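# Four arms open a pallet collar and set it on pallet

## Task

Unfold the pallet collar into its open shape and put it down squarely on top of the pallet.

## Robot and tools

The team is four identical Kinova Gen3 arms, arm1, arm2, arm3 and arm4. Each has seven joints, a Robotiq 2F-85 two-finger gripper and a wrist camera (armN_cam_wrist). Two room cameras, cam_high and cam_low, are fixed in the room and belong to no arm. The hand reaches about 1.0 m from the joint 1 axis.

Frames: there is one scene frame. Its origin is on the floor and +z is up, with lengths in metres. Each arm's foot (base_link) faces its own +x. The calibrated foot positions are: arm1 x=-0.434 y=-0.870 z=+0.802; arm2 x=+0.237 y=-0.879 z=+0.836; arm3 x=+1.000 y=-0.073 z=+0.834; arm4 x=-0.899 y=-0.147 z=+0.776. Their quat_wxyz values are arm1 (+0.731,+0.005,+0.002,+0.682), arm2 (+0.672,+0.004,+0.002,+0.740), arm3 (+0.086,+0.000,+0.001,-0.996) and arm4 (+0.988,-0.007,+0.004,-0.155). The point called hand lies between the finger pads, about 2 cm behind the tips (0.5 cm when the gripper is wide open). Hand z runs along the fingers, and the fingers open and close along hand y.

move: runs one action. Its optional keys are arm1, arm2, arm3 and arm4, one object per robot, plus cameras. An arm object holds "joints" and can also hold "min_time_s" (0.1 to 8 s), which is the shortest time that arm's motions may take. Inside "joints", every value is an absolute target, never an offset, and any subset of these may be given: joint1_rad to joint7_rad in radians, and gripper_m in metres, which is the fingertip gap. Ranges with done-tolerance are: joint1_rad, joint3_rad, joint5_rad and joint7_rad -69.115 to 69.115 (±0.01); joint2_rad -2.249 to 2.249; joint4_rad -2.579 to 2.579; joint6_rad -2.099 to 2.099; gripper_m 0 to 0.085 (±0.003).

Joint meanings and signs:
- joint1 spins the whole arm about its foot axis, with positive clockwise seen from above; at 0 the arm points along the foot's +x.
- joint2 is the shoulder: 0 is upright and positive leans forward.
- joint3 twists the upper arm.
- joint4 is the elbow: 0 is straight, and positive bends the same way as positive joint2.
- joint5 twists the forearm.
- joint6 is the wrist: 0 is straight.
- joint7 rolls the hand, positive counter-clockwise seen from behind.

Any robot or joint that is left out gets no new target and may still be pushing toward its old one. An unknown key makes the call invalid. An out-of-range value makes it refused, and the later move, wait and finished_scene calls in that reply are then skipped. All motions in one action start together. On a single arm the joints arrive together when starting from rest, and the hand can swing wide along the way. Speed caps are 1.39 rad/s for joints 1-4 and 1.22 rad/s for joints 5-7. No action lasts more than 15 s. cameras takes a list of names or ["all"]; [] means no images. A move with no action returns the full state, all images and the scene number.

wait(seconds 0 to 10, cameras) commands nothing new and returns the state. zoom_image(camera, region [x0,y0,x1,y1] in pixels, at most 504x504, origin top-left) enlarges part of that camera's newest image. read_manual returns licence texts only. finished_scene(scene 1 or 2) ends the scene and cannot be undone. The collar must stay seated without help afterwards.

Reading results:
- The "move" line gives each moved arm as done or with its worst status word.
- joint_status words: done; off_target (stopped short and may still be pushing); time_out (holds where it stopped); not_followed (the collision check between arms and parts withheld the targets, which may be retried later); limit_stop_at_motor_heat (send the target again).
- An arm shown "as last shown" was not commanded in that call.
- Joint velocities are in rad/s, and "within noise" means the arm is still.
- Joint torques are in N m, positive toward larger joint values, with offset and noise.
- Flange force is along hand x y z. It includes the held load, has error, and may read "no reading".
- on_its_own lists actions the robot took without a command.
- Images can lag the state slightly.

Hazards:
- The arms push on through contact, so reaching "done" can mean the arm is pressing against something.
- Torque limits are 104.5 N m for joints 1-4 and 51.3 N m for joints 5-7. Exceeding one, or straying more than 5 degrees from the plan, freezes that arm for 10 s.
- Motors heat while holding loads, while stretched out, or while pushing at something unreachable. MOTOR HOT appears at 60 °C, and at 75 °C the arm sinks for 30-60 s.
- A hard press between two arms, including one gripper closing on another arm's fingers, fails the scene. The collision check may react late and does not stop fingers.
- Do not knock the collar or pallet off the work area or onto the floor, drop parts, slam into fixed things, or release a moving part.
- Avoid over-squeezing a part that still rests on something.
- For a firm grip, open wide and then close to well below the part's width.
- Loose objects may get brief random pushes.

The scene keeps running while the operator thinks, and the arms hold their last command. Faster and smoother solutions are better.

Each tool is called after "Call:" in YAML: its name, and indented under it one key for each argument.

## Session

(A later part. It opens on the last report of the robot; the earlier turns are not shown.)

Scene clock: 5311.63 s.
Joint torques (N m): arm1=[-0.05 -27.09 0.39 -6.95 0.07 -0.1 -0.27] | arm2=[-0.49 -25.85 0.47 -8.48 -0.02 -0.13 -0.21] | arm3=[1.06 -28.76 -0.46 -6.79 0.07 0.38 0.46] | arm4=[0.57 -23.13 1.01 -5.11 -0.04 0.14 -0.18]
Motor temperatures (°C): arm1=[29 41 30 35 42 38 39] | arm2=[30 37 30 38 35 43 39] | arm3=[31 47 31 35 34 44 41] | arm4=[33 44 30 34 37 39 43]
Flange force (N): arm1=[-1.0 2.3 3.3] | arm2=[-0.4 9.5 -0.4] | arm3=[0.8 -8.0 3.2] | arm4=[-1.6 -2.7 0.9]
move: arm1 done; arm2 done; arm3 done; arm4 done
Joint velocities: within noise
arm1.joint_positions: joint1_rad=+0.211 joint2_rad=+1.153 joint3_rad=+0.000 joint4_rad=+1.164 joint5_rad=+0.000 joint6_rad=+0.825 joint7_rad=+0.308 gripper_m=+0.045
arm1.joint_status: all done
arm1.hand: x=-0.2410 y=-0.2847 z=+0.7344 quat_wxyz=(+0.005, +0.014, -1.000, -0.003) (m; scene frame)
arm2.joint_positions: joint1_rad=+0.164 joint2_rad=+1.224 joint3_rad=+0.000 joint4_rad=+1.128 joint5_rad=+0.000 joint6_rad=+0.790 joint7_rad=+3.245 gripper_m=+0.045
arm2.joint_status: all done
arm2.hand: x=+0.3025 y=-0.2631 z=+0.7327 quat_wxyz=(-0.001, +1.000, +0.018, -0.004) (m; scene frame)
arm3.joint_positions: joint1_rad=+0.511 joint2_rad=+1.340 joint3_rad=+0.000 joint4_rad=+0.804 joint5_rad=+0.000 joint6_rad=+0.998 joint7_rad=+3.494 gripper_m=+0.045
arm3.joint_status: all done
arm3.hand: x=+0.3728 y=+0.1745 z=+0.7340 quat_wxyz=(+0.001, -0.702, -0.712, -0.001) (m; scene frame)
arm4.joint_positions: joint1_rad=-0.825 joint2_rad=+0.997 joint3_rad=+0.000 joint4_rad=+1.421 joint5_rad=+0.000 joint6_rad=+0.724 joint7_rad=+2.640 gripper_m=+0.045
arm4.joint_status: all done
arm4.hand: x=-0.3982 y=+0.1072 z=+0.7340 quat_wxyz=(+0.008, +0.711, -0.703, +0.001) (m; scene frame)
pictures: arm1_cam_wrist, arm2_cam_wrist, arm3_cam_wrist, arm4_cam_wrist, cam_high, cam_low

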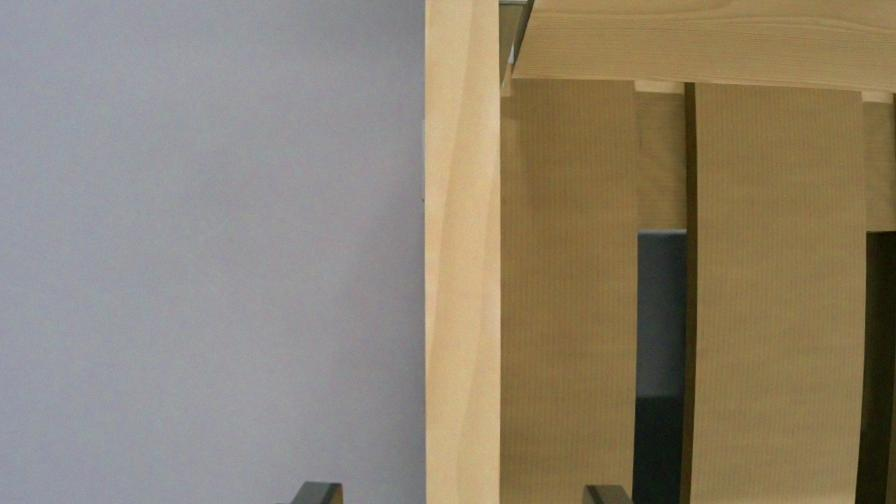

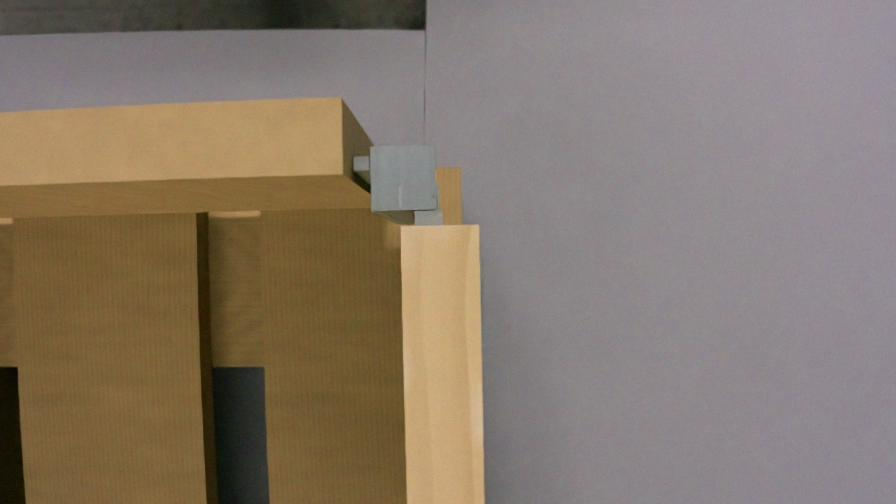

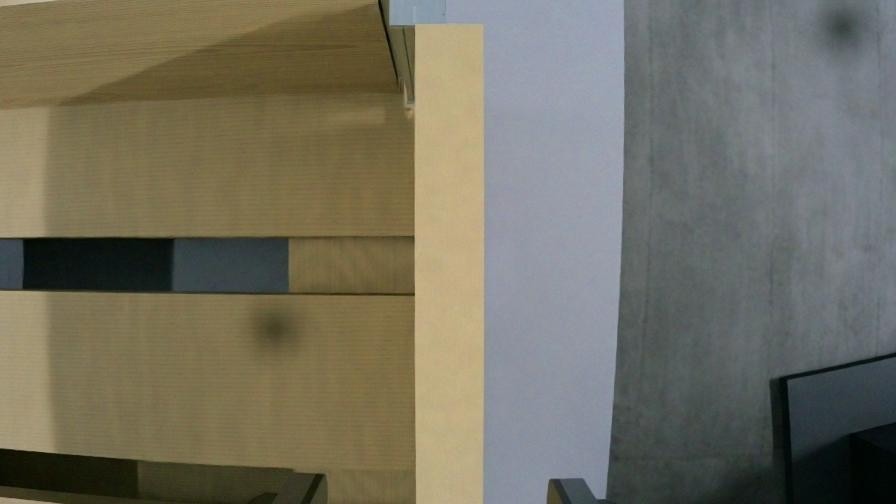

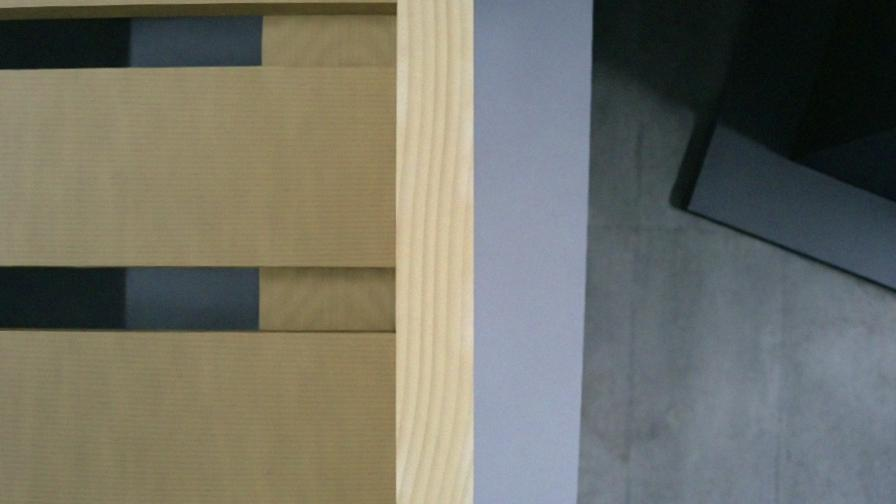

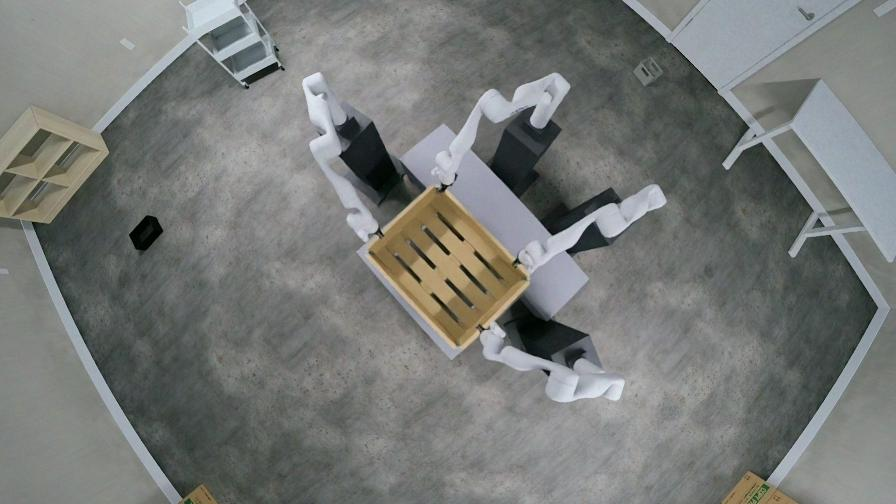

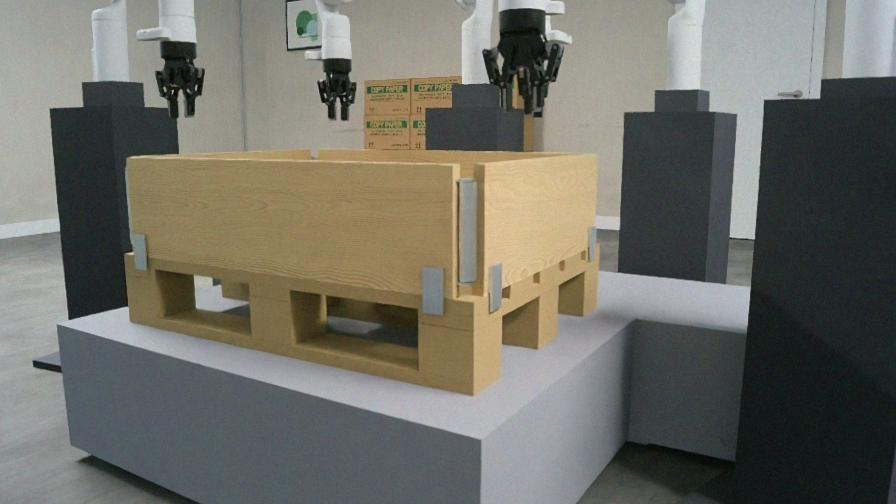

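Call:
finished_scene:
  scene: 1

The scene is finished: the task was done.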